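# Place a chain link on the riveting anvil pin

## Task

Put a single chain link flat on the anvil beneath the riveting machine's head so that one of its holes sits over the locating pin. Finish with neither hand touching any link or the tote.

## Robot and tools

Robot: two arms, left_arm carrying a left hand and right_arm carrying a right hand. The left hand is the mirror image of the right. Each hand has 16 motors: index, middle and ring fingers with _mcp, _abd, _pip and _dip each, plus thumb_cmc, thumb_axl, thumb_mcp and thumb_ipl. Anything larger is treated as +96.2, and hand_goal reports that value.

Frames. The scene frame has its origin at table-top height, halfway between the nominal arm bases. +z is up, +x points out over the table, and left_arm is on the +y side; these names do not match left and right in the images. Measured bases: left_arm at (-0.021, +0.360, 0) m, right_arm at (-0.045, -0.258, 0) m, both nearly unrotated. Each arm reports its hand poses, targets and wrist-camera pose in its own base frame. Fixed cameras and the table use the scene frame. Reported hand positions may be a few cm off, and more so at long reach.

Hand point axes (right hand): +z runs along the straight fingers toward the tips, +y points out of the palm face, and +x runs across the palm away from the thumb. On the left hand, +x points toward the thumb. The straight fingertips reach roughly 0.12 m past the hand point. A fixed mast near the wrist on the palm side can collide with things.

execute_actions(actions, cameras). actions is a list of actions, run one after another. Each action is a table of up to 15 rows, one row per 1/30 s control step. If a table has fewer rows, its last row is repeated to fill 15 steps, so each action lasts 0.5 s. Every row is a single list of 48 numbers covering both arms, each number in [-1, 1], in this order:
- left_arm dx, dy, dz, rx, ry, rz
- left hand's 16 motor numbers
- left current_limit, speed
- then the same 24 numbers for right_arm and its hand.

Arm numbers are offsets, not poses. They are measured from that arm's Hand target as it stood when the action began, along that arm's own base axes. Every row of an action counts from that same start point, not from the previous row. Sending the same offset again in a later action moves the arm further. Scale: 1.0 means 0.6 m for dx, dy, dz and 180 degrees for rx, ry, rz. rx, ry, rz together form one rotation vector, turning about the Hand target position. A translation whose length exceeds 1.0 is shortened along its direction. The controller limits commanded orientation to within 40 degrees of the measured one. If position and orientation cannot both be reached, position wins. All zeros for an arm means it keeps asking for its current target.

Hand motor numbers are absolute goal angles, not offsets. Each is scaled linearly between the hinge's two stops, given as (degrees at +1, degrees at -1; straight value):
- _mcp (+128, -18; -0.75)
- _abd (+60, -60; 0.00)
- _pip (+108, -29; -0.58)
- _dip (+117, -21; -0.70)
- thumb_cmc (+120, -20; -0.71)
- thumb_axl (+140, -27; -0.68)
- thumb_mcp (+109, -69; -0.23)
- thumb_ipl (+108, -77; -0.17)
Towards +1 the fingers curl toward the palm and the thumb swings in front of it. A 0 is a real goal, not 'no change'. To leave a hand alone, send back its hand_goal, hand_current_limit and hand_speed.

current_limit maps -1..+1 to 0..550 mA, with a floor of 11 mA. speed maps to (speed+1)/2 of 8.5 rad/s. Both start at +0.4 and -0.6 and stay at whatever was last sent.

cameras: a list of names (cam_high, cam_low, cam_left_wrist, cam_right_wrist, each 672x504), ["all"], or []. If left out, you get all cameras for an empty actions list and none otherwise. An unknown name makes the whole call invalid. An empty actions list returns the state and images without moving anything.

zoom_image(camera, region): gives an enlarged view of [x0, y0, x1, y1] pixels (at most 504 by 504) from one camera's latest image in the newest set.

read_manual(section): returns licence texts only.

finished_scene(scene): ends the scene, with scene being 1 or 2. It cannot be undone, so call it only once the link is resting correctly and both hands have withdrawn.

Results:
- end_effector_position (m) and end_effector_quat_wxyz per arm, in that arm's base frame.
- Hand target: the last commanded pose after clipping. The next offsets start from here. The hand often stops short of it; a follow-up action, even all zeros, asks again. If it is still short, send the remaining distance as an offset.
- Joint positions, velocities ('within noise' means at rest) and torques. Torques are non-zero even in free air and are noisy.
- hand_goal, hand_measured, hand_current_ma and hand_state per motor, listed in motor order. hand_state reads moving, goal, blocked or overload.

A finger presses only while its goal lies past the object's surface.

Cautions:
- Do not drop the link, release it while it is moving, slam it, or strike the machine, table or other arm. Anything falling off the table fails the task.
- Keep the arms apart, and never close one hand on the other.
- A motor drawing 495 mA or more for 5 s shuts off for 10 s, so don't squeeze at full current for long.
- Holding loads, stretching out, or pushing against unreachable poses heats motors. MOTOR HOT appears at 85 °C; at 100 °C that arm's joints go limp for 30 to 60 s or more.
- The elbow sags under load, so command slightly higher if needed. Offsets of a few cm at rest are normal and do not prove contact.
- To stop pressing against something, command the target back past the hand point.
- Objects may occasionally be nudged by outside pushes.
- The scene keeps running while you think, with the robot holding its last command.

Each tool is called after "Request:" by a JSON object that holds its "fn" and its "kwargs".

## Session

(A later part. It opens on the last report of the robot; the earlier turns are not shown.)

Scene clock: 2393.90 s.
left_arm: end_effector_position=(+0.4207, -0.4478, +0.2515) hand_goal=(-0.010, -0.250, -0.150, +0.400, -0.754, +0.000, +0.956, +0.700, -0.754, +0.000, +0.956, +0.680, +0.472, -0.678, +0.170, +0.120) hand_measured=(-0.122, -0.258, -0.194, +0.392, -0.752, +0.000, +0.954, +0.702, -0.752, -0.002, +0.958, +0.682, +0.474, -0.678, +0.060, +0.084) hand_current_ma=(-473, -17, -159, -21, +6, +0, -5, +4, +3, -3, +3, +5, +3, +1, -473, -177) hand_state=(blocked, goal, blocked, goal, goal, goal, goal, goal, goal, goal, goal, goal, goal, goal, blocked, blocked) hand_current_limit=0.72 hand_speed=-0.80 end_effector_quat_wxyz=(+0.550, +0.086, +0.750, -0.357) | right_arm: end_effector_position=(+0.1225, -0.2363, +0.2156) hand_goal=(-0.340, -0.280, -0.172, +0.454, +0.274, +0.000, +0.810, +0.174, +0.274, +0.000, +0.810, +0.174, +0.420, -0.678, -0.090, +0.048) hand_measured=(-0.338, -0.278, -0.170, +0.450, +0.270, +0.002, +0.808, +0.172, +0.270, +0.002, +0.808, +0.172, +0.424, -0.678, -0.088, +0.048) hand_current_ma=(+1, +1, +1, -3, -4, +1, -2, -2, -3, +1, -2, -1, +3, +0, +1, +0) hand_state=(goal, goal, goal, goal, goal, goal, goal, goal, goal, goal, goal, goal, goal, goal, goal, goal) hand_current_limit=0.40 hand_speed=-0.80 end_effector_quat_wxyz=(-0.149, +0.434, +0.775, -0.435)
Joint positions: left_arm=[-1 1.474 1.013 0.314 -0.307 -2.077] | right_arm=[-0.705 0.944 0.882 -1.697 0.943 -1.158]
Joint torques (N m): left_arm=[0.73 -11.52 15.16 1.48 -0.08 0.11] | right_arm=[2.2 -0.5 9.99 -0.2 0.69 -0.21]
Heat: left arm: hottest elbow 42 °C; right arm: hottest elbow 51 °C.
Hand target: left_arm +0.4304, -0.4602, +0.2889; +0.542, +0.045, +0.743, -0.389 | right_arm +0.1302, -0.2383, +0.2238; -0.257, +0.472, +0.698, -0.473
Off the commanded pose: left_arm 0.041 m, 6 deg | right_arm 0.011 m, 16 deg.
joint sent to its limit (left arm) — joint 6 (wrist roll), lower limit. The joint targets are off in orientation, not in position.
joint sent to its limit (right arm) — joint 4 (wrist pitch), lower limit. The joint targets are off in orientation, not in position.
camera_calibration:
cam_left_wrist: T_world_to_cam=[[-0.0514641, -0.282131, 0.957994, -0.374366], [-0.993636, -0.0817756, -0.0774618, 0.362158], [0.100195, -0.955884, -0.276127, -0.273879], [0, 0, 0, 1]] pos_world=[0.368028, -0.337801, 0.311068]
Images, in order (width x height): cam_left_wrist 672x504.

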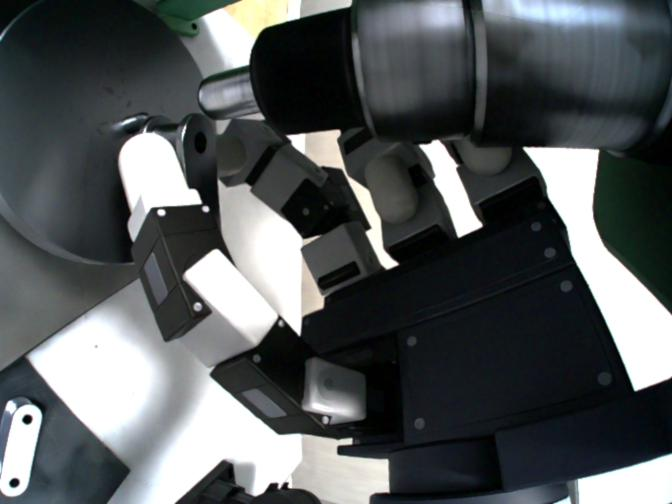

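Request:
{"fn": "execute_actions", "kwargs": {"actions": [[[0.022,-0.006,-0.004,0,0,0,-0.01,-0.25,-0.15,0.40,-0.753,0,0.956,0.70,-0.753,0,0.956,0.68,0.473,-0.678,0.17,0.12,0.72,-0.8,0,0,0,0,0,0,-0.34,-0.28,-0.172,0.454,0.274,0,0.81,0.174,0.274,0,0.81,0.174,0.42,-0.678,-0.09,0.049,0.4,-0.8]]], "cameras": ["cam_left_wrist"]}}

Request:
{"fn": "zoom_image", "kwargs": {"camera": "cam_left_wrist", "region": [90, 30, 290, 230]}}

Scene clock: 2398.67 s.
left_arm: end_effector_position=(+0.4261, -0.4548, +0.2537) hand_goal=(-0.010, -0.250, -0.150, +0.400, -0.754, +0.000, +0.956, +0.700, -0.754, +0.000, +0.956, +0.680, +0.472, -0.678, +0.170, +0.120) hand_measured=(-0.122, -0.258, -0.196, +0.390, -0.752, +0.000, +0.954, +0.702, -0.752, -0.002, +0.958, +0.682, +0.472, -0.678, +0.060, +0.084) hand_current_ma=(-473, -19, -164, -27, +6, +0, -5, +4, +3, -3, +3, +5, +0, +0, -473, -177) hand_state=(blocked, goal, blocked, goal, goal, goal, goal, goal, goal, goal, goal, goal, goal, goal, blocked, blocked) hand_current_limit=0.72 hand_speed=-0.80 end_effector_quat_wxyz=(+0.549, +0.089, +0.748, -0.363) | right_arm: end_effector_position=(+0.1225, -0.2363, +0.2156) hand_goal=(-0.340, -0.280, -0.172, +0.454, +0.274, +0.000, +0.810, +0.174, +0.274, +0.000, +0.810, +0.174, +0.420, -0.678, -0.090, +0.048) hand_measured=(-0.338, -0.278, -0.170, +0.450, +0.270, +0.002, +0.808, +0.172, +0.270, +0.002, +0.808, +0.172, +0.424, -0.678, -0.088, +0.048) hand_current_ma=(+1, +1, +1, -3, -4, +1, -2, -2, -3, +1, -2, -1, +3, +0, +1, +0) hand_state=(goal, goal, goal, goal, goal, goal, goal, goal, goal, goal, goal, goal, goal, goal, goal, goal) hand_current_limit=0.40 hand_speed=-0.80 end_effector_quat_wxyz=(-0.149, +0.434, +0.775, -0.435)
Joint positions: left_arm=[-0.995 1.49 1.034 0.314 -0.29 -2.077] | right_arm=[-0.705 0.944 0.882 -1.697 0.943 -1.158]
Joint torques (N m): left_arm=[1.55 -11.16 15.43 1.66 -0.04 0.1] | right_arm=[2.14 -0.38 10.02 -0.21 0.68 -0.22]
Heat: left arm: hottest elbow 43 °C; right arm: hottest elbow 51 °C.
Hand target: left_arm +0.4436, -0.4639, +0.2866; +0.542, +0.045, +0.743, -0.389 | right_arm +0.1302, -0.2383, +0.2238; -0.257, +0.472, +0.698, -0.473
Off the commanded pose: left_arm 0.038 m, 6 deg | right_arm 0.011 m, 16 deg.
joint sent to its limit (left arm) — joint 6 (wrist roll), lower limit. The joint targets are off in orientation, not in position.
joint sent to its limit (right arm) — joint 4 (wrist pitch), lower limit. The joint targets are off in orientation, not in position.
camera_calibration:
cam_left_wrist: T_world_to_cam=[[-0.05541, -0.275946, 0.959575, -0.373954], [-0.994442, -0.0709201, -0.0778179, 0.372564], [0.0895266, -0.958553, -0.270483, -0.278587], [0, 0, 0, 1]] pos_world=[0.374714, -0.343809, 0.312476]
Images, in order (width x height): cam_left_wrist 672x504.

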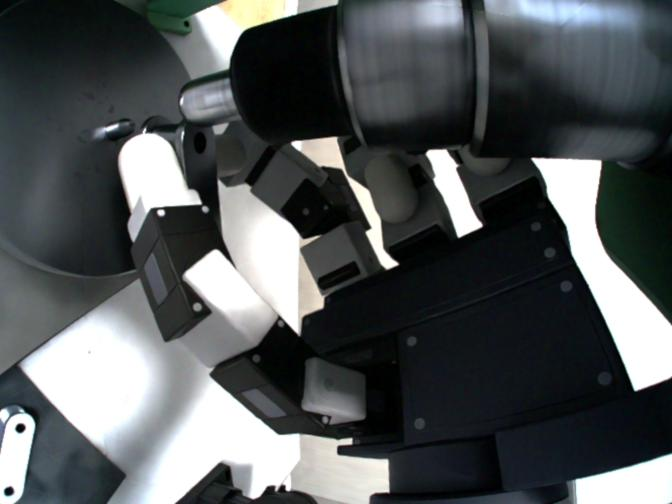

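Scaled by 2.520 from the camera's 672x504 image, which has a finer 960x720 frame.

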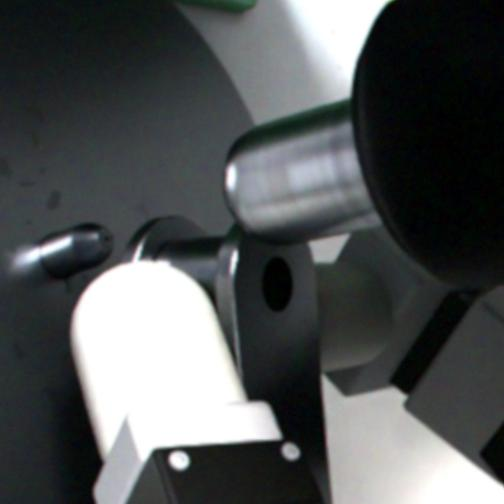

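Request:
{"fn": "execute_actions", "kwargs": {"actions": [[[-0.004,0.010,-0.034,0,0,0,-0.01,-0.25,-0.15,0.40,-0.753,0,0.956,0.70,-0.753,0,0.956,0.68,0.473,-0.678,0.17,0.12,0.72,-0.8,0,0,0,0,0,0,-0.34,-0.28,-0.172,0.454,0.274,0,0.81,0.174,0.274,0,0.81,0.174,0.42,-0.678,-0.09,0.049,0.4,-0.8]]], "cameras": ["cam_left_wrist"]}}

Request:
{"fn": "zoom_image", "kwargs": {"camera": "cam_left_wrist", "region": [90, 30, 290, 230]}}

Scene clock: 2425.13 s.
left_arm: end_effector_position=(+0.4292, -0.4544, +0.2485) hand_goal=(-0.010, -0.250, -0.150, +0.400, -0.754, +0.000, +0.956, +0.700, -0.754, +0.000, +0.956, +0.680, +0.472, -0.678, +0.170, +0.120) hand_measured=(-0.122, -0.258, -0.196, +0.390, -0.752, +0.000, +0.954, +0.702, -0.752, -0.002, +0.958, +0.682, +0.472, -0.678, +0.060, +0.084) hand_current_ma=(-473, -19, -164, -27, +6, +0, -5, +4, +3, -3, +3, +5, +1, +0, -473, -177) hand_state=(blocked, goal, blocked, goal, goal, goal, goal, goal, goal, goal, goal, goal, goal, goal, blocked, blocked) hand_current_limit=0.72 hand_speed=-0.80 end_effector_quat_wxyz=(+0.548, +0.089, +0.750, -0.360) | right_arm: end_effector_position=(+0.1225, -0.2363, +0.2156) hand_goal=(-0.340, -0.280, -0.172, +0.454, +0.274, +0.000, +0.810, +0.174, +0.274, +0.000, +0.810, +0.174, +0.420, -0.678, -0.090, +0.048) hand_measured=(-0.338, -0.278, -0.170, +0.450, +0.270, +0.002, +0.808, +0.172, +0.270, +0.002, +0.808, +0.172, +0.424, -0.678, -0.088, +0.048) hand_current_ma=(+1, +1, +1, -3, -4, +1, -2, -2, -3, +1, -2, -1, +3, +0, +1, +0) hand_state=(goal, goal, goal, goal, goal, goal, goal, goal, goal, goal, goal, goal, goal, goal, goal, goal) hand_current_limit=0.40 hand_speed=-0.80 end_effector_quat_wxyz=(-0.149, +0.434, +0.775, -0.435)
Joint positions: left_arm=[-0.99 1.5 1.034 0.318 -0.288 -2.077] | right_arm=[-0.705 0.944 0.882 -1.697 0.943 -1.158]
Joint torques (N m): left_arm=[1.38 -11.11 11.44 3.6 0 0.08] | right_arm=[2.2 -0.44 10 -0.21 0.68 -0.21]
Motor temperatures (°C): left_arm=[27 36 47 29 28 27] | right_arm=[26 27 51 23 25 25]
Heat: left arm: hottest elbow 47 °C; right arm: hottest elbow 51 °C.
Hand target: left_arm +0.4413, -0.4578, +0.2662; +0.543, +0.044, +0.743, -0.389 | right_arm +0.1302, -0.2383, +0.2238; -0.257, +0.472, +0.698, -0.473
Off the commanded pose: left_arm 0.022 m, 6 deg | right_arm 0.011 m, 16 deg.
joint sent to its limit (left arm) — joint 6 (wrist roll), lower limit. The joint targets are off in orientation, not in position.
joint sent to its limit (right arm) — joint 4 (wrist pitch), lower limit. The joint targets are off in orientation, not in position.
camera_calibration:
cam_left_wrist: T_world_to_cam=[[-0.0513046, -0.280603, 0.958452, -0.372373], [-0.994443, -0.0739925, -0.0748938, 0.373056], [0.0919336, -0.956968, -0.275248, -0.278927], [0, 0, 0, 1]] pos_world=[0.377521, -0.34381, 0.308067]
Images, in order (width x height): cam_left_wrist 672x504.

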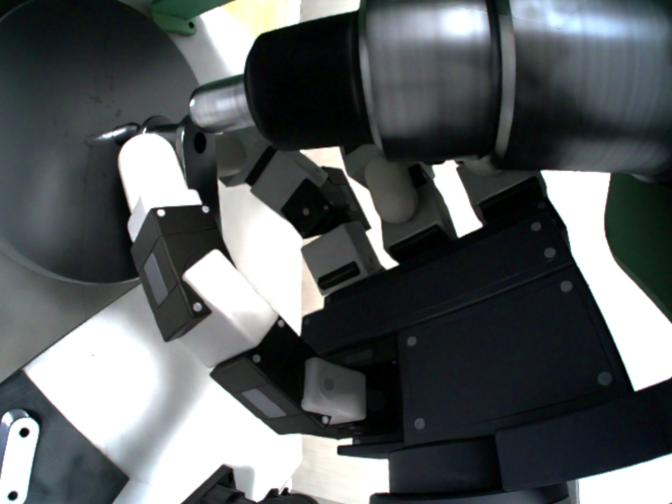

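Scaled by 2.520 from the camera's 672x504 image, which has a finer 960x720 frame.

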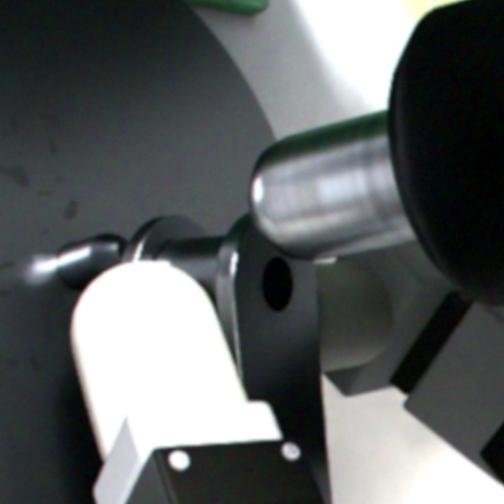

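Request:
{"fn": "execute_actions", "kwargs": {"actions": [[[0.015,0.020,0.002,0,0,0,-0.01,-0.25,-0.15,0.40,-0.753,0,0.956,0.70,-0.753,0,0.956,0.68,0.473,-0.678,0.17,0.12,0.72,-0.8,0,0,0,0,0,0,-0.34,-0.28,-0.172,0.454,0.274,0,0.81,0.174,0.274,0,0.81,0.174,0.42,-0.678,-0.09,0.049,0.4,-0.8]]], "cameras": ["cam_left_wrist"]}}

Request:
{"fn": "zoom_image", "kwargs": {"camera": "cam_left_wrist", "region": [90, 30, 290, 230]}}

Scene clock: 2429.67 s.
left_arm: end_effector_position=(+0.4410, -0.4464, +0.2480) hand_goal=(-0.010, -0.250, -0.150, +0.400, -0.754, +0.000, +0.956, +0.700, -0.754, +0.000, +0.956, +0.680, +0.472, -0.678, +0.170, +0.120) hand_measured=(-0.122, -0.258, -0.196, +0.392, -0.752, +0.000, +0.954, +0.702, -0.752, -0.002, +0.958, +0.682, +0.474, -0.678, +0.060, +0.084) hand_current_ma=(-473, -18, -164, -25, +8, +0, -5, +4, +6, -3, +3, +5, +5, +2, -473, -177) hand_state=(blocked, goal, blocked, goal, goal, goal, goal, goal, goal, goal, goal, goal, goal, goal, blocked, blocked) hand_current_limit=0.72 hand_speed=-0.80 end_effector_quat_wxyz=(+0.547, +0.087, +0.750, -0.361) | right_arm: end_effector_position=(+0.1225, -0.2363, +0.2156) hand_goal=(-0.340, -0.280, -0.172, +0.454, +0.274, +0.000, +0.810, +0.174, +0.274, +0.000, +0.810, +0.174, +0.420, -0.678, -0.090, +0.048) hand_measured=(-0.338, -0.278, -0.170, +0.450, +0.270, +0.002, +0.808, +0.172, +0.270, +0.002, +0.808, +0.172, +0.424, -0.678, -0.088, +0.048) hand_current_ma=(+1, +1, +1, -3, -4, +1, -2, -2, -3, +1, -2, -1, +3, +0, +1, +0) hand_state=(goal, goal, goal, goal, goal, goal, goal, goal, goal, goal, goal, goal, goal, goal, goal, goal) hand_current_limit=0.40 hand_speed=-0.80 end_effector_quat_wxyz=(-0.149, +0.434, +0.775, -0.435)
Joint positions: left_arm=[-0.96 1.5 1.034 0.318 -0.258 -2.077] | right_arm=[-0.705 0.944 0.882 -1.697 0.943 -1.158]
Joint torques (N m): left_arm=[1.08 -12.22 10.74 3.29 -0.02 0.1] | right_arm=[2.2 -0.5 10 -0.2 0.69 -0.21]
Heat: left arm: hottest elbow 46 °C; right arm: hottest elbow 51 °C.
Hand target: left_arm +0.4503, -0.4458, +0.2674; +0.543, +0.044, +0.743, -0.389 | right_arm +0.1302, -0.2383, +0.2238; -0.257, +0.472, +0.698, -0.473
Off the commanded pose: left_arm 0.022 m, 6 deg | right_arm 0.011 m, 16 deg.
joint sent to its limit (left arm) — joint 6 (wrist roll), lower limit. The joint targets are off in orientation, not in position.
joint sent to its limit (right arm) — joint 4 (wrist pitch), lower limit. The joint targets are off in orientation, not in position.
camera_calibration:
cam_left_wrist: T_world_to_cam=[[-0.0477138, -0.278194, 0.959339, -0.369769], [-0.994703, -0.0743146, -0.0710227, 0.38435], [0.091051, -0.957646, -0.273174, -0.272964], [0, 0, 0, 1]] pos_world=[0.389525, -0.335707, 0.307465]
Images, in order (width x height): cam_left_wrist 672x504.

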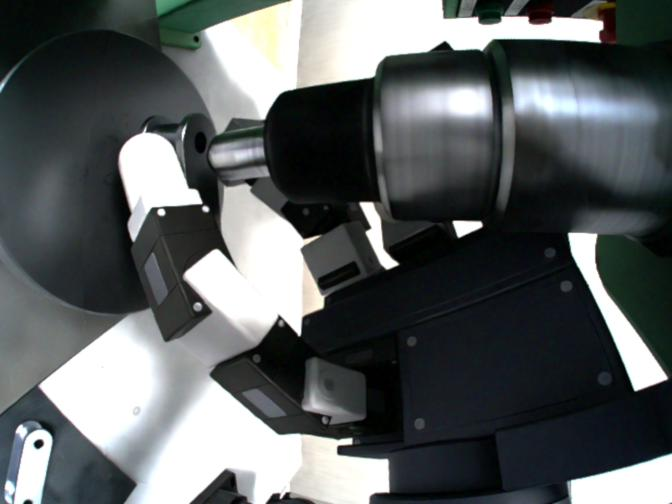

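Scaled by 2.520 from the camera's 672x504 image, which has a finer 960x720 frame.

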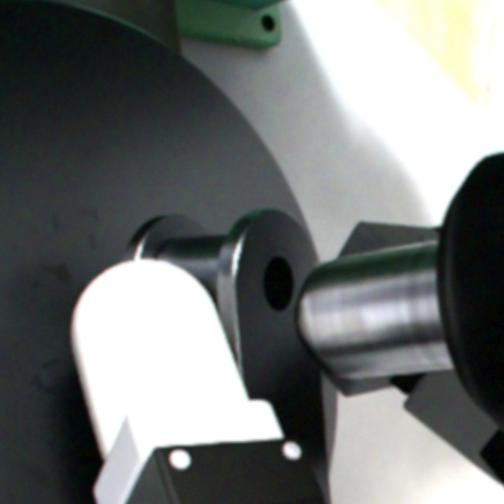

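Request:
{"fn": "execute_actions", "kwargs": {"actions": [[[-0.030,-0.018,0.0,0,0,0,-0.01,-0.25,-0.15,0.40,-0.753,0,0.956,0.70,-0.753,0,0.956,0.68,0.473,-0.678,0.17,0.12,0.72,-0.8,0,0,0,0,0,0,-0.34,-0.28,-0.172,0.454,0.274,0,0.81,0.174,0.274,0,0.81,0.174,0.42,-0.678,-0.09,0.049,0.4,-0.8]]], "cameras": ["cam_left_wrist"]}}

Request:
{"fn": "zoom_image", "kwargs": {"camera": "cam_left_wrist", "region": [90, 30, 290, 230]}}

Scene clock: 2443.43 s.
left_arm: end_effector_position=(+0.4349, -0.4482, +0.2486) hand_goal=(-0.010, -0.250, -0.150, +0.400, -0.754, +0.000, +0.956, +0.700, -0.754, +0.000, +0.956, +0.680, +0.472, -0.678, +0.170, +0.120) hand_measured=(-0.122, -0.258, -0.196, +0.392, -0.752, +0.000, +0.954, +0.702, -0.752, -0.002, +0.958, +0.682, +0.474, -0.678, +0.060, +0.084) hand_current_ma=(-473, -18, -164, -25, +7, +0, -5, +4, +6, -3, +3, +5, +4, +2, -473, -177) hand_state=(blocked, goal, blocked, goal, goal, goal, goal, goal, goal, goal, goal, goal, goal, goal, blocked, blocked) hand_current_limit=0.72 hand_speed=-0.80 end_effector_quat_wxyz=(+0.551, +0.082, +0.751, -0.355) | right_arm: end_effector_position=(+0.1225, -0.2363, +0.2156) hand_goal=(-0.340, -0.280, -0.172, +0.454, +0.274, +0.000, +0.810, +0.174, +0.274, +0.000, +0.810, +0.174, +0.420, -0.678, -0.090, +0.048) hand_measured=(-0.338, -0.278, -0.170, +0.450, +0.270, +0.002, +0.808, +0.172, +0.270, +0.002, +0.808, +0.172, +0.424, -0.678, -0.088, +0.048) hand_current_ma=(+1, +1, +1, -3, -4, +1, -2, -2, -3, +1, -2, -1, +3, +0, +1, +0) hand_state=(goal, goal, goal, goal, goal, goal, goal, goal, goal, goal, goal, goal, goal, goal, goal, goal) hand_current_limit=0.40 hand_speed=-0.80 end_effector_quat_wxyz=(-0.149, +0.434, +0.775, -0.435)
Joint positions: left_arm=[-0.978 1.5 1.034 0.318 -0.294 -2.077] | right_arm=[-0.705 0.944 0.882 -1.697 0.943 -1.158]
Joint torques (N m): left_arm=[-1.2 -12.34 10.29 3.45 -0.24 0.1] | right_arm=[2.26 -0.5 9.99 -0.2 0.69 -0.21]
Heat: left arm: hottest elbow 46 °C; right arm: hottest elbow 51 °C.
Hand target: left_arm +0.4322, -0.4566, +0.2674; +0.543, +0.044, +0.743, -0.389 | right_arm +0.1302, -0.2383, +0.2238; -0.257, +0.472, +0.698, -0.473
Off the commanded pose: left_arm 0.021 m, 6 deg | right_arm 0.011 m, 16 deg.
joint sent to its limit (left arm) — joint 6 (wrist roll), lower limit. The joint targets are off in orientation, not in position.
joint sent to its limit (right arm) — joint 4 (wrist pitch), lower limit. The joint targets are off in orientation, not in position.
camera_calibration:
cam_left_wrist: T_world_to_cam=[[-0.0470271, -0.281991, 0.958264, -0.372855], [-0.9929, -0.0917388, -0.0757231, 0.370808], [0.109263, -0.955021, -0.275674, -0.280061], [0, 0, 0, 1]] pos_world=[0.381242, -0.338588, 0.308167]
Images, in order (width x height): cam_left_wrist 672x504.

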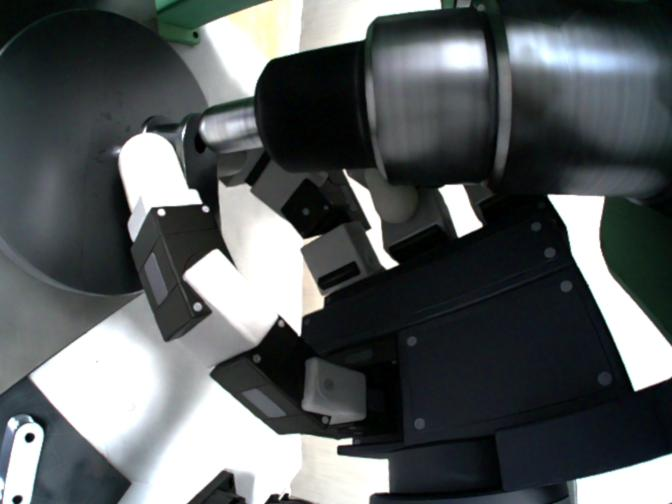

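Scaled by 2.520 from the camera's 672x504 image, which has a finer 960x720 frame.

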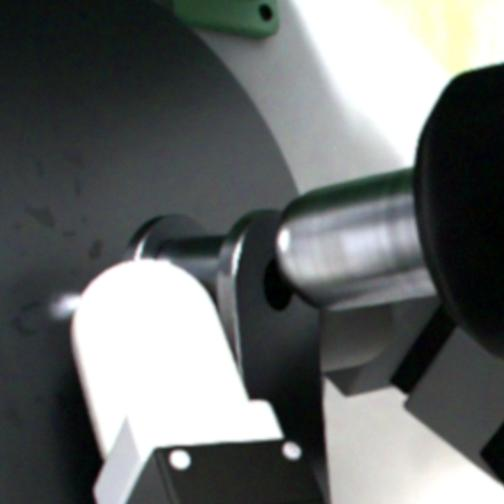

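Request:
{"fn": "execute_actions", "kwargs": {"actions": [[[0.0,0.0,0.028,0,0,0,-0.01,-0.25,-0.15,0.40,-0.753,0,0.956,0.70,-0.753,0,0.956,0.68,0.473,-0.678,0.17,0.12,0.72,-0.8,0,0,0,0,0,0,-0.34,-0.28,-0.172,0.454,0.274,0,0.81,0.174,0.274,0,0.81,0.174,0.42,-0.678,-0.09,0.049,0.4,-0.8]]], "cameras": ["cam_left_wrist"]}}

Request:
{"fn": "zoom_image", "kwargs": {"camera": "cam_left_wrist", "region": [90, 30, 290, 230]}}

Scene clock: 2450.00 s.
left_arm: end_effector_position=(+0.4342, -0.4471, +0.2549) hand_goal=(-0.010, -0.250, -0.150, +0.400, -0.754, +0.000, +0.956, +0.700, -0.754, +0.000, +0.956, +0.680, +0.472, -0.678, +0.170, +0.120) hand_measured=(-0.122, -0.260, -0.196, +0.392, -0.752, +0.000, +0.954, +0.702, -0.752, -0.002, +0.958, +0.682, +0.472, -0.678, +0.060, +0.084) hand_current_ma=(-473, -26, -164, -25, +7, +0, -5, +4, +6, -3, +3, +5, +0, +1, -473, -177) hand_state=(blocked, goal, blocked, goal, goal, goal, goal, goal, goal, goal, goal, goal, goal, goal, blocked, blocked) hand_current_limit=0.72 hand_speed=-0.80 end_effector_quat_wxyz=(+0.554, +0.081, +0.747, -0.358) | right_arm: end_effector_position=(+0.1225, -0.2363, +0.2156) hand_goal=(-0.340, -0.280, -0.172, +0.454, +0.274, +0.000, +0.810, +0.174, +0.274, +0.000, +0.810, +0.174, +0.420, -0.678, -0.090, +0.048) hand_measured=(-0.338, -0.278, -0.170, +0.450, +0.270, +0.002, +0.808, +0.172, +0.270, +0.002, +0.808, +0.172, +0.424, -0.678, -0.088, +0.048) hand_current_ma=(+1, +1, +1, -3, -4, +1, -2, -2, -3, +1, -2, -1, +3, +0, +1, +0) hand_state=(goal, goal, goal, goal, goal, goal, goal, goal, goal, goal, goal, goal, goal, goal, goal, goal) hand_current_limit=0.40 hand_speed=-0.80 end_effector_quat_wxyz=(-0.149, +0.434, +0.775, -0.435)
Joint positions: left_arm=[-0.978 1.489 1.034 0.318 -0.294 -2.077] | right_arm=[-0.705 0.944 0.882 -1.697 0.943 -1.158]
Joint torques (N m): left_arm=[-0.85 -12.98 12.52 1.81 -0.27 0.11] | right_arm=[2.2 -0.38 10.02 -0.23 0.68 -0.21]
Heat: left arm: hottest elbow 46 °C; right arm: hottest elbow 51 °C.
Hand target: left_arm +0.4322, -0.4566, +0.2842; +0.543, +0.044, +0.743, -0.389 | right_arm +0.1302, -0.2383, +0.2238; -0.257, +0.472, +0.698, -0.473
Off the commanded pose: left_arm 0.031 m, 6 deg | right_arm 0.011 m, 16 deg.
joint sent to its limit (left arm) — joint 6 (wrist roll), lower limit. The joint targets are off in orientation, not in position.
joint sent to its limit (right arm) — joint 4 (wrist pitch), lower limit. The joint targets are off in orientation, not in position.
camera_calibration:
cam_left_wrist: T_world_to_cam=[[-0.0527543, -0.27344, 0.960441, -0.37288], [-0.992427, -0.0924837, -0.0808415, 0.37151], [0.110931, -0.957433, -0.26649, -0.281354], [0, 0, 0, 1]] pos_world=[0.380236, -0.336979, 0.313185]
Images, in order (width x height): cam_left_wrist 672x504.

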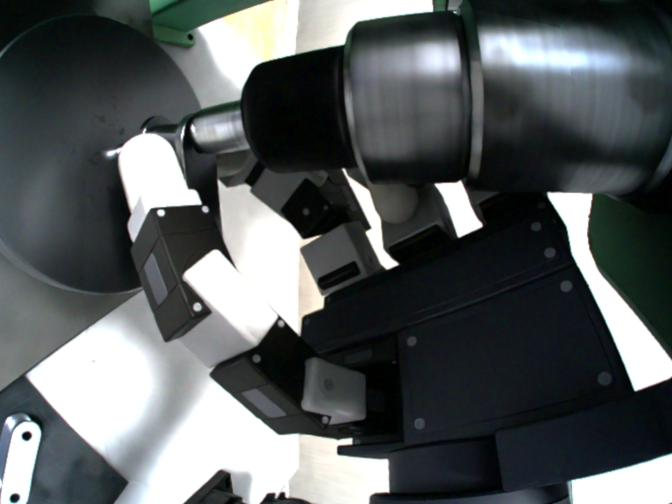

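Scaled by 2.520 from the camera's 672x504 image, which has a finer 960x720 frame.

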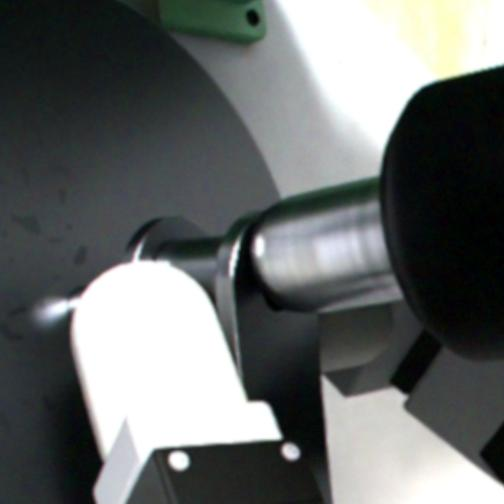

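Request:
{"fn": "execute_actions", "kwargs": {"actions": [[[0.003,0.0,0.010,0,0,0,-0.01,-0.25,-0.15,0.40,-0.753,0,0.956,0.70,-0.753,0,0.956,0.68,0.473,-0.678,0.17,0.12,0.72,-0.8,0,0,0,0,0,0,-0.34,-0.28,-0.172,0.454,0.274,0,0.81,0.174,0.274,0,0.81,0.174,0.42,-0.678,-0.09,0.049,0.4,-0.8]]], "cameras": ["cam_left_wrist"]}}

Request:
{"fn": "zoom_image", "kwargs": {"camera": "cam_left_wrist", "region": [90, 30, 290, 230]}}

Scene clock: 2454.13 s.
left_arm: end_effector_position=(+0.4333, -0.4458, +0.2544) hand_goal=(-0.010, -0.250, -0.150, +0.400, -0.754, +0.000, +0.956, +0.700, -0.754, +0.000, +0.956, +0.680, +0.472, -0.678, +0.170, +0.120) hand_measured=(-0.122, -0.260, -0.196, +0.392, -0.752, +0.000, +0.954, +0.702, -0.752, -0.002, +0.958, +0.682, +0.472, -0.678, +0.060, +0.084) hand_current_ma=(-473, -26, -164, -25, +7, +0, -5, +4, +6, -3, +3, +5, +1, +1, -473, -177) hand_state=(blocked, goal, blocked, goal, goal, goal, goal, goal, goal, goal, goal, goal, goal, goal, blocked, blocked) hand_current_limit=0.72 hand_speed=-0.80 end_effector_quat_wxyz=(+0.552, +0.082, +0.750, -0.355) | right_arm: end_effector_position=(+0.1225, -0.2363, +0.2156) hand_goal=(-0.340, -0.280, -0.172, +0.454, +0.274, +0.000, +0.810, +0.174, +0.274, +0.000, +0.810, +0.174, +0.420, -0.678, -0.090, +0.048) hand_measured=(-0.338, -0.278, -0.170, +0.450, +0.270, +0.002, +0.808, +0.172, +0.270, +0.002, +0.808, +0.172, +0.424, -0.678, -0.088, +0.048) hand_current_ma=(+1, +1, +1, -3, -4, +1, -2, -2, -3, +1, -2, -1, +3, +0, +1, +0) hand_state=(goal, goal, goal, goal, goal, goal, goal, goal, goal, goal, goal, goal, goal, goal, goal, goal) hand_current_limit=0.40 hand_speed=-0.80 end_effector_quat_wxyz=(-0.149, +0.434, +0.775, -0.435)
Joint positions: left_arm=[-0.978 1.486 1.034 0.306 -0.294 -2.077] | right_arm=[-0.705 0.944 0.882 -1.697 0.943 -1.158]
Joint torques (N m): left_arm=[-0.5 -13.27 13.52 1.59 -0.15 0.07] | right_arm=[2.14 -0.38 9.99 -0.23 0.69 -0.21]
Heat: left arm: hottest elbow 46 °C; right arm: hottest elbow 51 °C.
Hand target: left_arm +0.4340, -0.4566, +0.2902; +0.543, +0.044, +0.743, -0.389 | right_arm +0.1302, -0.2383, +0.2238; -0.257, +0.472, +0.698, -0.473
Off the commanded pose: left_arm 0.037 m, 6 deg | right_arm 0.011 m, 16 deg.
joint sent to its limit (left arm) — joint 6 (wrist roll), lower limit. The joint targets are off in orientation, not in position.
joint sent to its limit (right arm) — joint 4 (wrist pitch), lower limit. The joint targets are off in orientation, not in position.
camera_calibration:
cam_left_wrist: T_world_to_cam=[[-0.0480217, -0.280526, 0.958644, -0.376776], [-0.99282, -0.091865, -0.0766159, 0.370063], [0.109559, -0.95544, -0.2741, -0.276822], [0, 0, 0, 1]] pos_world=[0.379641, -0.336187, 0.31367]
Images, in order (width x height): cam_left_wrist 672x504.

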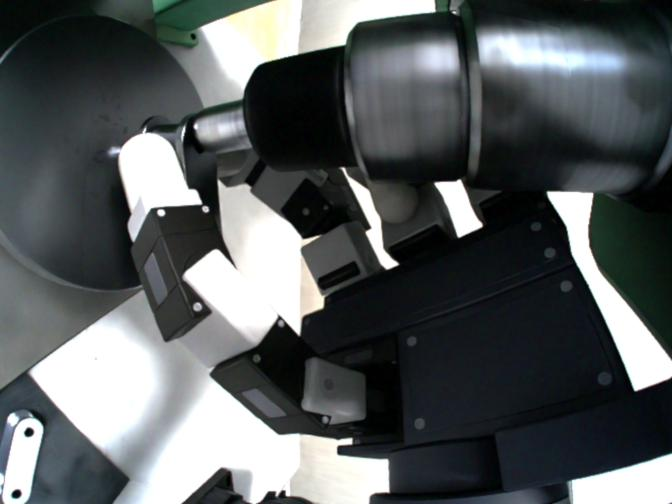

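Scaled by 2.520 from the camera's 672x504 image, which has a finer 960x720 frame.

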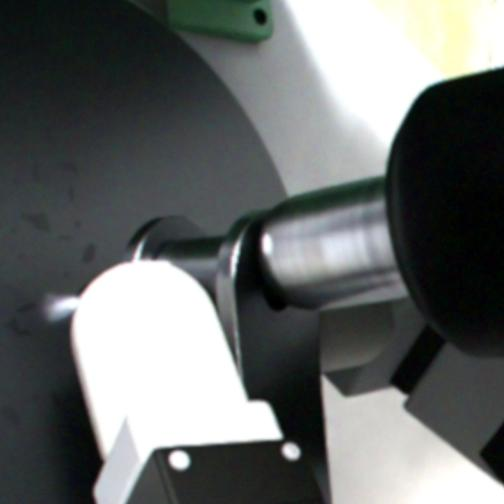

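Request:
{"fn": "execute_actions", "kwargs": {"actions": [[[0.003,0.0,0.010,0,0,0,-0.01,-0.25,-0.15,0.40,-0.753,0,0.956,0.70,-0.753,0,0.956,0.68,0.473,-0.678,0.17,0.12,0.72,-0.8,0,0,0,0,0,0,-0.34,-0.28,-0.172,0.454,0.274,0,0.81,0.174,0.274,0,0.81,0.174,0.42,-0.678,-0.09,0.049,0.4,-0.8]]], "cameras": ["cam_left_wrist"]}}

Request:
{"fn": "zoom_image", "kwargs": {"camera": "cam_left_wrist", "region": [90, 30, 290, 230]}}

Scene clock: 2457.37 s.
left_arm: end_effector_position=(+0.4320, -0.4439, +0.2542) hand_goal=(-0.010, -0.250, -0.150, +0.400, -0.754, +0.000, +0.956, +0.700, -0.754, +0.000, +0.956, +0.680, +0.472, -0.678, +0.170, +0.120) hand_measured=(-0.122, -0.260, -0.196, +0.392, -0.752, +0.000, +0.954, +0.702, -0.752, -0.002, +0.958, +0.682, +0.472, -0.678, +0.060, +0.084) hand_current_ma=(-473, -26, -164, -25, +7, +0, -5, +4, +6, -3, +3, +5, +1, +1, -473, -177) hand_state=(blocked, goal, blocked, goal, goal, goal, goal, goal, goal, goal, goal, goal, goal, goal, blocked, blocked) hand_current_limit=0.72 hand_speed=-0.80 end_effector_quat_wxyz=(+0.549, +0.083, +0.753, -0.352) | right_arm: end_effector_position=(+0.1225, -0.2363, +0.2156) hand_goal=(-0.340, -0.280, -0.172, +0.454, +0.274, +0.000, +0.810, +0.174, +0.274, +0.000, +0.810, +0.174, +0.420, -0.678, -0.090, +0.048) hand_measured=(-0.338, -0.278, -0.170, +0.450, +0.270, +0.002, +0.808, +0.172, +0.270, +0.002, +0.808, +0.172, +0.424, -0.678, -0.088, +0.048) hand_current_ma=(+1, +1, +1, -3, -4, +1, -2, -2, -3, +1, -2, -1, +3, +0, +1, +0) hand_state=(goal, goal, goal, goal, goal, goal, goal, goal, goal, goal, goal, goal, goal, goal, goal, goal) hand_current_limit=0.40 hand_speed=-0.80 end_effector_quat_wxyz=(-0.149, +0.434, +0.775, -0.435)
Joint positions: left_arm=[-0.978 1.48 1.034 0.289 -0.294 -2.077] | right_arm=[-0.705 0.944 0.882 -1.697 0.943 -1.158]
Joint torques (N m): left_arm=[-0.15 -13.1 14.48 1.65 -0.03 0.11] | right_arm=[2.14 -0.44 10 -0.21 0.68 -0.21]
Heat: left arm: hottest elbow 46 °C; right arm: hottest elbow 51 °C.
Hand target: left_arm +0.4358, -0.4566, +0.2962; +0.543, +0.044, +0.743, -0.389 | right_arm +0.1302, -0.2383, +0.2238; -0.257, +0.472, +0.698, -0.473
Off the commanded pose: left_arm 0.044 m, 6 deg | right_arm 0.011 m, 16 deg.
joint sent to its limit (left arm) — joint 6 (wrist roll), lower limit. The joint targets are off in orientation, not in position.
joint sent to its limit (right arm) — joint 4 (wrist pitch), lower limit. The joint targets are off in orientation, not in position.
camera_calibration:
cam_left_wrist: T_world_to_cam=[[-0.0419968, -0.289365, 0.956297, -0.382063], [-0.993286, -0.091168, -0.0712077, 0.368101], [0.107789, -0.952867, -0.283594, -0.27055], [0, 0, 0, 1]] pos_world=[0.378747, -0.334796, 0.314851]
Images, in order (width x height): cam_left_wrist 672x504.

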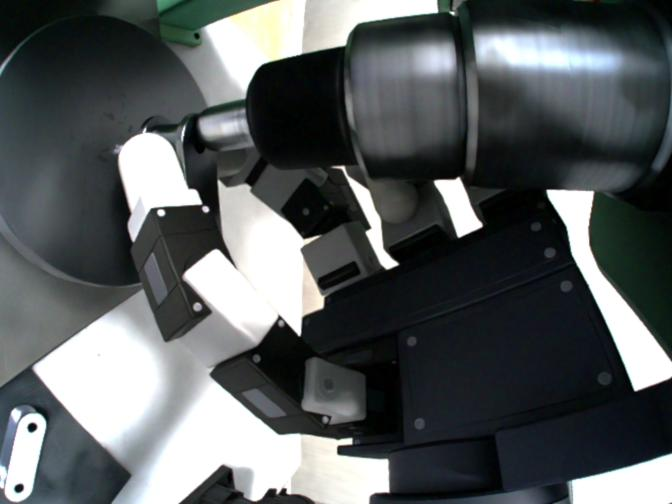

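Scaled by 2.520 from the camera's 672x504 image, which has a finer 960x720 frame.

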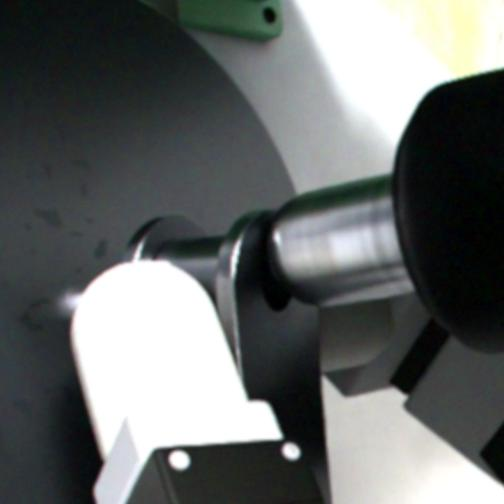

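Request:
{"fn": "execute_actions", "kwargs": {"actions": [[[0.003,-0.004,0.008,0,0,0,-0.01,-0.25,-0.15,0.40,-0.753,0,0.956,0.70,-0.753,0,0.956,0.68,0.473,-0.678,0.17,0.12,0.72,-0.8,0,0,0,0,0,0,-0.34,-0.28,-0.172,0.454,0.274,0,0.81,0.174,0.274,0,0.81,0.174,0.42,-0.678,-0.09,0.049,0.4,-0.8]]], "cameras": ["cam_left_wrist"]}}

Request:
{"fn": "zoom_image", "kwargs": {"camera": "cam_left_wrist", "region": [90, 30, 290, 230]}}

Scene clock: 2461.53 s.
left_arm: end_effector_position=(+0.4319, -0.4436, +0.2538) hand_goal=(-0.010, -0.250, -0.150, +0.400, -0.754, +0.000, +0.956, +0.700, -0.754, +0.000, +0.956, +0.680, +0.472, -0.678, +0.170, +0.120) hand_measured=(-0.122, -0.260, -0.196, +0.392, -0.752, +0.000, +0.954, +0.702, -0.752, -0.002, +0.958, +0.682, +0.472, -0.678, +0.060, +0.084) hand_current_ma=(-473, -26, -164, -25, +7, +0, -5, +4, +6, -3, +3, +5, +1, +1, -473, -177) hand_state=(blocked, goal, blocked, goal, goal, goal, goal, goal, goal, goal, goal, goal, goal, goal, blocked, blocked) hand_current_limit=0.72 hand_speed=-0.80 end_effector_quat_wxyz=(+0.547, +0.084, +0.756, -0.350) | right_arm: end_effector_position=(+0.1225, -0.2363, +0.2156) hand_goal=(-0.340, -0.280, -0.172, +0.454, +0.274, +0.000, +0.810, +0.174, +0.274, +0.000, +0.810, +0.174, +0.420, -0.678, -0.090, +0.048) hand_measured=(-0.338, -0.278, -0.170, +0.450, +0.270, +0.002, +0.808, +0.172, +0.270, +0.002, +0.808, +0.172, +0.424, -0.678, -0.088, +0.048) hand_current_ma=(+1, +1, +1, -3, -4, +1, -2, -2, -3, +1, -2, -1, +3, +0, +1, +0) hand_state=(goal, goal, goal, goal, goal, goal, goal, goal, goal, goal, goal, goal, goal, goal, goal, goal) hand_current_limit=0.40 hand_speed=-0.80 end_effector_quat_wxyz=(-0.149, +0.434, +0.775, -0.435)
Joint positions: left_arm=[-0.978 1.48 1.038 0.277 -0.294 -2.077] | right_arm=[-0.705 0.944 0.882 -1.697 0.943 -1.158]
Joint torques (N m): left_arm=[-0.5 -12.81 15.57 1.54 0.01 0.11] | right_arm=[2.2 -0.38 9.98 -0.23 0.69 -0.21]
Heat: left arm: hottest elbow 46 °C; right arm: hottest elbow 52 °C.
Hand target: left_arm +0.4377, -0.4591, +0.3009; +0.542, +0.045, +0.743, -0.389 | right_arm +0.1302, -0.2383, +0.2238; -0.257, +0.472, +0.698, -0.473
Off the commanded pose: left_arm 0.050 m, 7 deg | right_arm 0.011 m, 16 deg.
joint sent to its limit (left arm) — joint 6 (wrist roll), lower limit. The joint targets are off in position and orientation.
joint sent to its limit (right arm) — joint 4 (wrist pitch), lower limit. The joint targets are off in orientation, not in position.
camera_calibration:
cam_left_wrist: T_world_to_cam=[[-0.0374813, -0.29605, 0.954437, -0.386042], [-0.993605, -0.0907576, -0.0671708, 0.367213], [0.106508, -0.950851, -0.290755, -0.267173], [0, 0, 0, 1]] pos_world=[0.378851, -0.335002, 0.315437]
Images, in order (width x height): cam_left_wrist 672x504.

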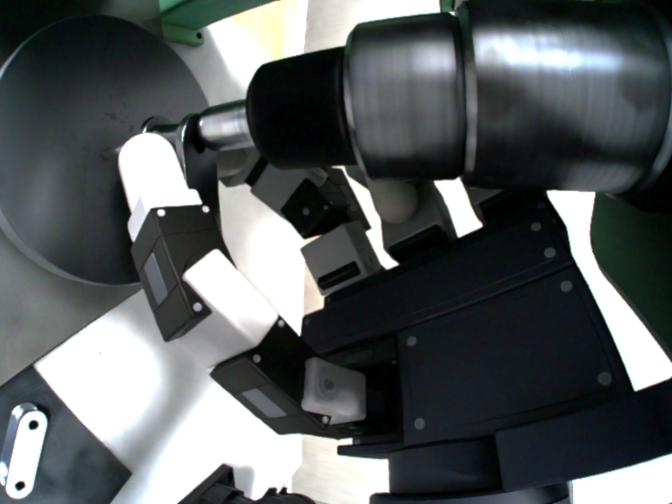

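Scaled by 2.520 from the camera's 672x504 image, which has a finer 960x720 frame.

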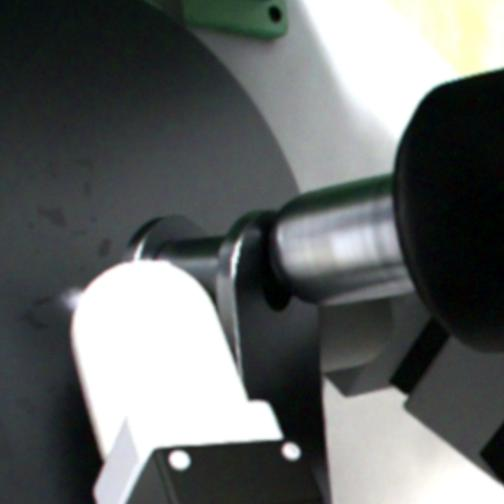

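Request:
{"fn": "execute_actions", "kwargs": {"actions": [[[0.0,0.0,0.0,0,0,0,-0.06,-0.25,-0.17,0.40,-0.753,0,0.956,0.70,-0.753,0,0.956,0.68,0.473,-0.678,0.12,0.10,0.30,-0.8,0,0,0,0,0,0,-0.34,-0.28,-0.172,0.454,0.274,0,0.81,0.174,0.274,0,0.81,0.174,0.42,-0.678,-0.09,0.049,0.4,-0.8]]], "cameras": ["cam_left_wrist"]}}

Request:
{"fn": "zoom_image", "kwargs": {"camera": "cam_left_wrist", "region": [90, 30, 290, 230]}}

Scene clock: 2467.07 s.
left_arm: end_effector_position=(+0.4319, -0.4436, +0.2538) hand_goal=(-0.060, -0.250, -0.170, +0.400, -0.754, +0.000, +0.956, +0.700, -0.754, +0.000, +0.956, +0.680, +0.472, -0.678, +0.120, +0.100) hand_measured=(-0.122, -0.260, -0.202, +0.392, -0.752, +0.000, +0.954, +0.702, -0.752, -0.002, +0.958, +0.682, +0.472, -0.678, +0.060, +0.080) hand_current_ma=(-251, -26, -108, -25, +7, +0, -5, +4, +6, -3, +3, +5, +0, +1, -304, -86) hand_state=(blocked, goal, blocked, goal, goal, goal, goal, goal, goal, goal, goal, goal, goal, goal, blocked, goal) hand_current_limit=0.30 hand_speed=-0.80 end_effector_quat_wxyz=(+0.547, +0.084, +0.756, -0.350) | right_arm: end_effector_position=(+0.1225, -0.2363, +0.2156) hand_goal=(-0.340, -0.280, -0.172, +0.454, +0.274, +0.000, +0.810, +0.174, +0.274, +0.000, +0.810, +0.174, +0.420, -0.678, -0.090, +0.048) hand_measured=(-0.338, -0.278, -0.170, +0.450, +0.270, +0.002, +0.808, +0.172, +0.270, +0.002, +0.808, +0.172, +0.424, -0.678, -0.088, +0.048) hand_current_ma=(+1, +1, +1, -3, -4, +1, -2, -2, -3, +1, -2, -1, +3, +0, +1, +0) hand_state=(goal, goal, goal, goal, goal, goal, goal, goal, goal, goal, goal, goal, goal, goal, goal, goal) hand_current_limit=0.40 hand_speed=-0.80 end_effector_quat_wxyz=(-0.149, +0.434, +0.775, -0.435)
Joint positions: left_arm=[-0.978 1.48 1.038 0.277 -0.294 -2.077] | right_arm=[-0.705 0.944 0.882 -1.697 0.943 -1.158]
Joint torques (N m): left_arm=[-0.56 -13.1 15.53 1.48 0 0.1] | right_arm=[2.2 -0.44 9.99 -0.2 0.69 -0.21]
Heat: left arm: hottest elbow 47 °C; right arm: hottest elbow 52 °C.
Hand target: left_arm +0.4377, -0.4591, +0.3009; +0.542, +0.045, +0.743, -0.389 | right_arm +0.1302, -0.2383, +0.2238; -0.257, +0.472, +0.698, -0.473
Off the commanded pose: left_arm 0.050 m, 7 deg | right_arm 0.011 m, 16 deg.
joint sent to its limit (left arm) — joint 6 (wrist roll), lower limit. The joint targets are off in position and orientation.
joint sent to its limit (right arm) — joint 4 (wrist pitch), lower limit. The joint targets are off in orientation, not in position.
camera_calibration:
cam_left_wrist: T_world_to_cam=[[-0.0374813, -0.29605, 0.954437, -0.386042], [-0.993605, -0.0907576, -0.0671708, 0.367213], [0.106508, -0.950851, -0.290755, -0.267173], [0, 0, 0, 1]] pos_world=[0.378851, -0.335002, 0.315437]
Images, in order (width x height): cam_left_wrist 672x504.

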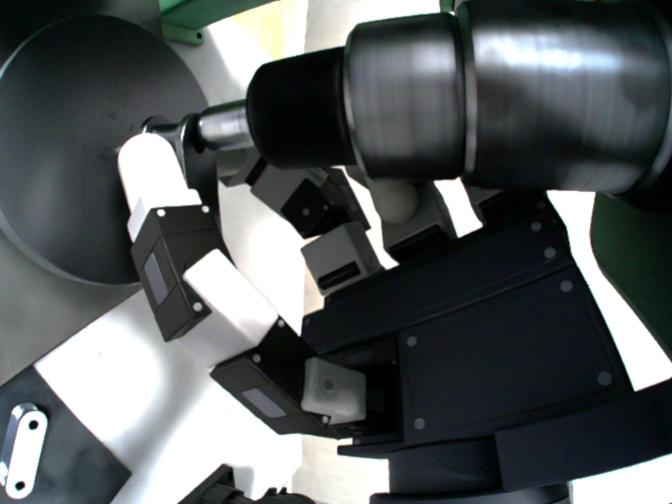

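Scaled by 2.520 from the camera's 672x504 image, which has a finer 960x720 frame.

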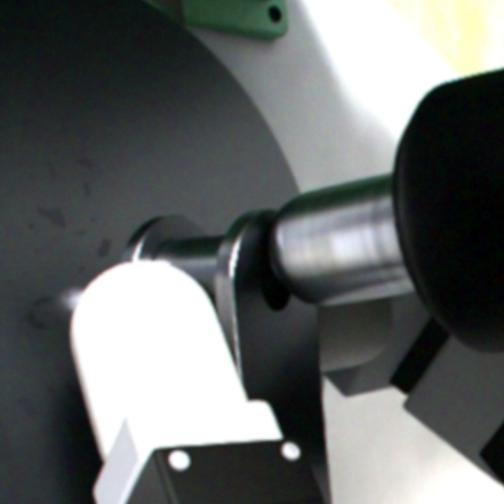

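Request:
{"fn": "execute_actions", "kwargs": {"actions": [[[0.0,0.0,0.0,0,0,0,-0.085,-0.25,-0.18,0.40,-0.753,0,0.956,0.70,-0.753,0,0.956,0.68,0.473,-0.678,0.095,0.09,0.10,-0.8,0,0,0,0,0,0,-0.34,-0.28,-0.172,0.454,0.274,0,0.81,0.174,0.274,0,0.81,0.174,0.42,-0.678,-0.09,0.049,0.4,-0.8]]], "cameras": ["cam_left_wrist"]}}

Request:
{"fn": "zoom_image", "kwargs": {"camera": "cam_left_wrist", "region": [90, 30, 290, 230]}}

Scene clock: 2471.60 s.
left_arm: end_effector_position=(+0.4318, -0.4436, +0.2540) hand_goal=(-0.086, -0.250, -0.180, +0.400, -0.754, +0.000, +0.956, +0.700, -0.754, +0.000, +0.956, +0.680, +0.472, -0.678, +0.094, +0.090) hand_measured=(-0.124, -0.260, -0.204, +0.392, -0.752, +0.000, +0.954, +0.702, -0.752, -0.002, +0.958, +0.682, +0.472, -0.678, +0.060, +0.078) hand_current_ma=(-142, -26, -81, -25, +7, +0, -5, +4, +6, -3, +3, +5, +0, +1, -161, -51) hand_state=(blocked, goal, blocked, goal, goal, goal, goal, goal, goal, goal, goal, goal, goal, goal, blocked, goal) hand_current_limit=0.10 hand_speed=-0.80 end_effector_quat_wxyz=(+0.547, +0.084, +0.756, -0.350) | right_arm: end_effector_position=(+0.1225, -0.2363, +0.2156) hand_goal=(-0.340, -0.280, -0.172, +0.454, +0.274, +0.000, +0.810, +0.174, +0.274, +0.000, +0.810, +0.174, +0.420, -0.678, -0.090, +0.048) hand_measured=(-0.338, -0.278, -0.170, +0.450, +0.270, +0.002, +0.808, +0.172, +0.270, +0.002, +0.808, +0.172, +0.424, -0.678, -0.088, +0.048) hand_current_ma=(+1, +1, +1, -3, -4, +1, -2, -2, -3, +1, -2, -1, +3, +0, +1, +0) hand_state=(goal, goal, goal, goal, goal, goal, goal, goal, goal, goal, goal, goal, goal, goal, goal, goal) hand_current_limit=0.40 hand_speed=-0.80 end_effector_quat_wxyz=(-0.149, +0.434, +0.775, -0.435)
Joint positions: left_arm=[-0.978 1.479 1.038 0.277 -0.294 -2.077] | right_arm=[-0.705 0.944 0.882 -1.697 0.943 -1.158]
Joint torques (N m): left_arm=[-0.21 -12.75 15.5 1.5 -0.02 0.1] | right_arm=[2.2 -0.44 9.99 -0.21 0.69 -0.21]
Heat: left arm: hottest elbow 47 °C; right arm: hottest elbow 52 °C.
Hand target: left_arm +0.4376, -0.4590, +0.3011; +0.543, +0.044, +0.743, -0.389 | right_arm +0.1302, -0.2383, +0.2238; -0.257, +0.472, +0.698, -0.473
Off the commanded pose: left_arm 0.050 m, 7 deg | right_arm 0.011 m, 16 deg.
joint sent to its limit (left arm) — joint 6 (wrist roll), lower limit. The joint targets are off in position and orientation.
joint sent to its limit (right arm) — joint 4 (wrist pitch), lower limit. The joint targets are off in orientation, not in position.
camera_calibration:
cam_left_wrist: T_world_to_cam=[[-0.0376787, -0.295749, 0.954522, -0.386059], [-0.993598, -0.0907206, -0.06733, 0.367195], [0.106508, -0.950948, -0.290438, -0.267141], [0, 0, 0, 1]] pos_world=[0.378751, -0.334902, 0.315638]
Images, in order (width x height): cam_left_wrist 672x504.

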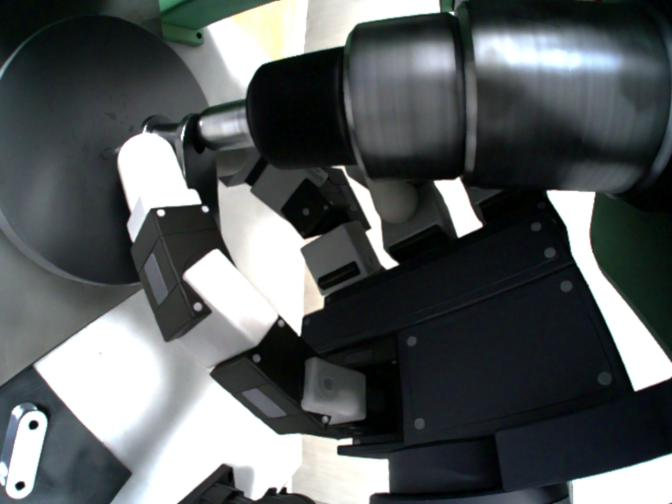

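Scaled by 2.520 from the camera's 672x504 image, which has a finer 960x720 frame.

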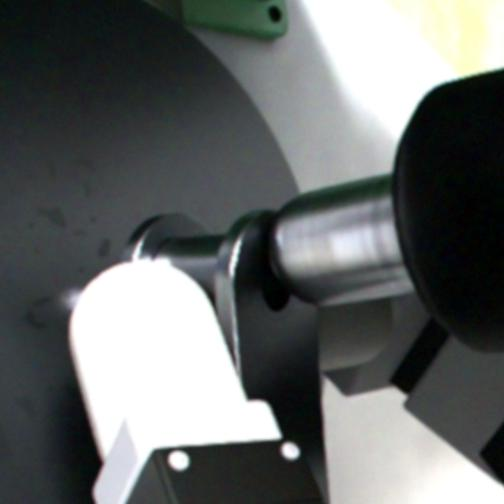

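Request:
{"fn": "execute_actions", "kwargs": {"actions": [[[0.0,0.0,0.0,0,0,0,-0.10,-0.25,-0.185,0.40,-0.753,0,0.956,0.70,-0.753,0,0.956,0.68,0.473,-0.678,0.08,0.085,0.0,-0.8,0,0,0,0,0,0,-0.34,-0.28,-0.172,0.454,0.274,0,0.81,0.174,0.274,0,0.81,0.174,0.42,-0.678,-0.09,0.049,0.4,-0.8]]], "cameras": ["cam_left_wrist"]}}

Request:
{"fn": "zoom_image", "kwargs": {"camera": "cam_left_wrist", "region": [90, 30, 290, 230]}}

Scene clock: 2475.00 s.
left_arm: end_effector_position=(+0.4317, -0.4439, +0.2540) hand_goal=(-0.100, -0.250, -0.186, +0.400, -0.754, +0.000, +0.956, +0.700, -0.754, +0.000, +0.956, +0.680, +0.472, -0.678, +0.080, +0.084) hand_measured=(-0.126, -0.260, -0.206, +0.392, -0.752, +0.000, +0.954, +0.702, -0.752, -0.002, +0.958, +0.682, +0.466, -0.678, +0.058, +0.076) hand_current_ma=(-91, -26, -65, -25, +7, +0, -5, +4, +6, -3, +3, +5, -13, +0, -100, -29) hand_state=(blocked, goal, blocked, goal, goal, goal, goal, goal, goal, goal, goal, goal, goal, goal, blocked, goal) hand_current_limit=0.00 hand_speed=-0.80 end_effector_quat_wxyz=(+0.547, +0.085, +0.756, -0.350) | right_arm: end_effector_position=(+0.1225, -0.2363, +0.2156) hand_goal=(-0.340, -0.280, -0.172, +0.454, +0.274, +0.000, +0.810, +0.174, +0.274, +0.000, +0.810, +0.174, +0.420, -0.678, -0.090, +0.048) hand_measured=(-0.338, -0.278, -0.170, +0.450, +0.270, +0.002, +0.808, +0.172, +0.270, +0.002, +0.808, +0.172, +0.424, -0.678, -0.088, +0.048) hand_current_ma=(+1, +1, +1, -3, -4, +1, -2, -2, -3, +1, -2, -1, +3, +0, +1, +0) hand_state=(goal, goal, goal, goal, goal, goal, goal, goal, goal, goal, goal, goal, goal, goal, goal, goal) hand_current_limit=0.40 hand_speed=-0.80 end_effector_quat_wxyz=(-0.149, +0.434, +0.775, -0.435)
Joint positions: left_arm=[-0.978 1.479 1.038 0.277 -0.293 -2.077] | right_arm=[-0.705 0.944 0.882 -1.697 0.943 -1.158]
Joint torques (N m): left_arm=[-0.26 -12.69 15.53 1.59 0 0.09] | right_arm=[2.14 -0.38 10 -0.21 0.69 -0.21]
Heat: left arm: hottest elbow 47 °C; right arm: hottest elbow 52 °C.
Hand target: left_arm +0.4376, -0.4590, +0.3011; +0.543, +0.044, +0.743, -0.389 | right_arm +0.1302, -0.2383, +0.2238; -0.257, +0.472, +0.698, -0.473
Off the commanded pose: left_arm 0.050 m, 7 deg | right_arm 0.011 m, 16 deg.
joint sent to its limit (left arm) — joint 6 (wrist roll), lower limit. The joint targets are off in position and orientation.
joint sent to its limit (right arm) — joint 4 (wrist pitch), lower limit. The joint targets are off in orientation, not in position.
camera_calibration:
cam_left_wrist: T_world_to_cam=[[-0.0379332, -0.295606, 0.954557, -0.385886], [-0.993747, -0.0892291, -0.067123, 0.367759], [0.105016, -0.951134, -0.290373, -0.26689], [0, 0, 0, 1]] pos_world=[0.378849, -0.335104, 0.315537]
Images, in order (width x height): cam_left_wrist 672x504.

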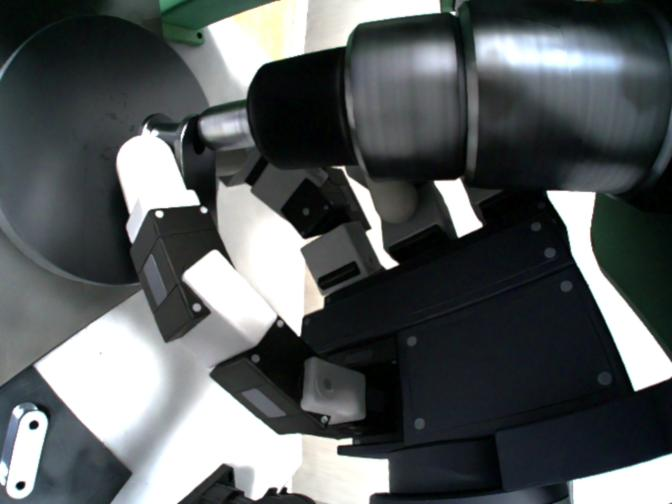

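Scaled by 2.520 from the camera's 672x504 image, which has a finer 960x720 frame.

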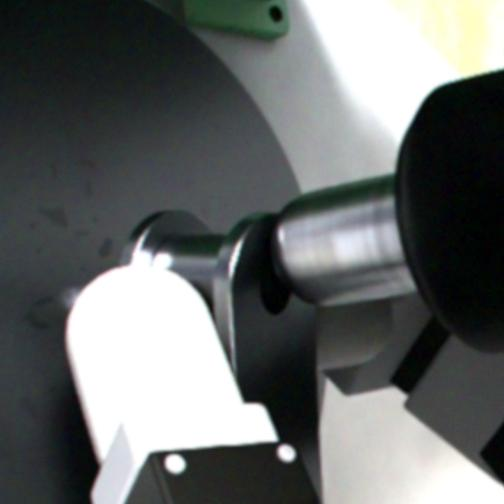

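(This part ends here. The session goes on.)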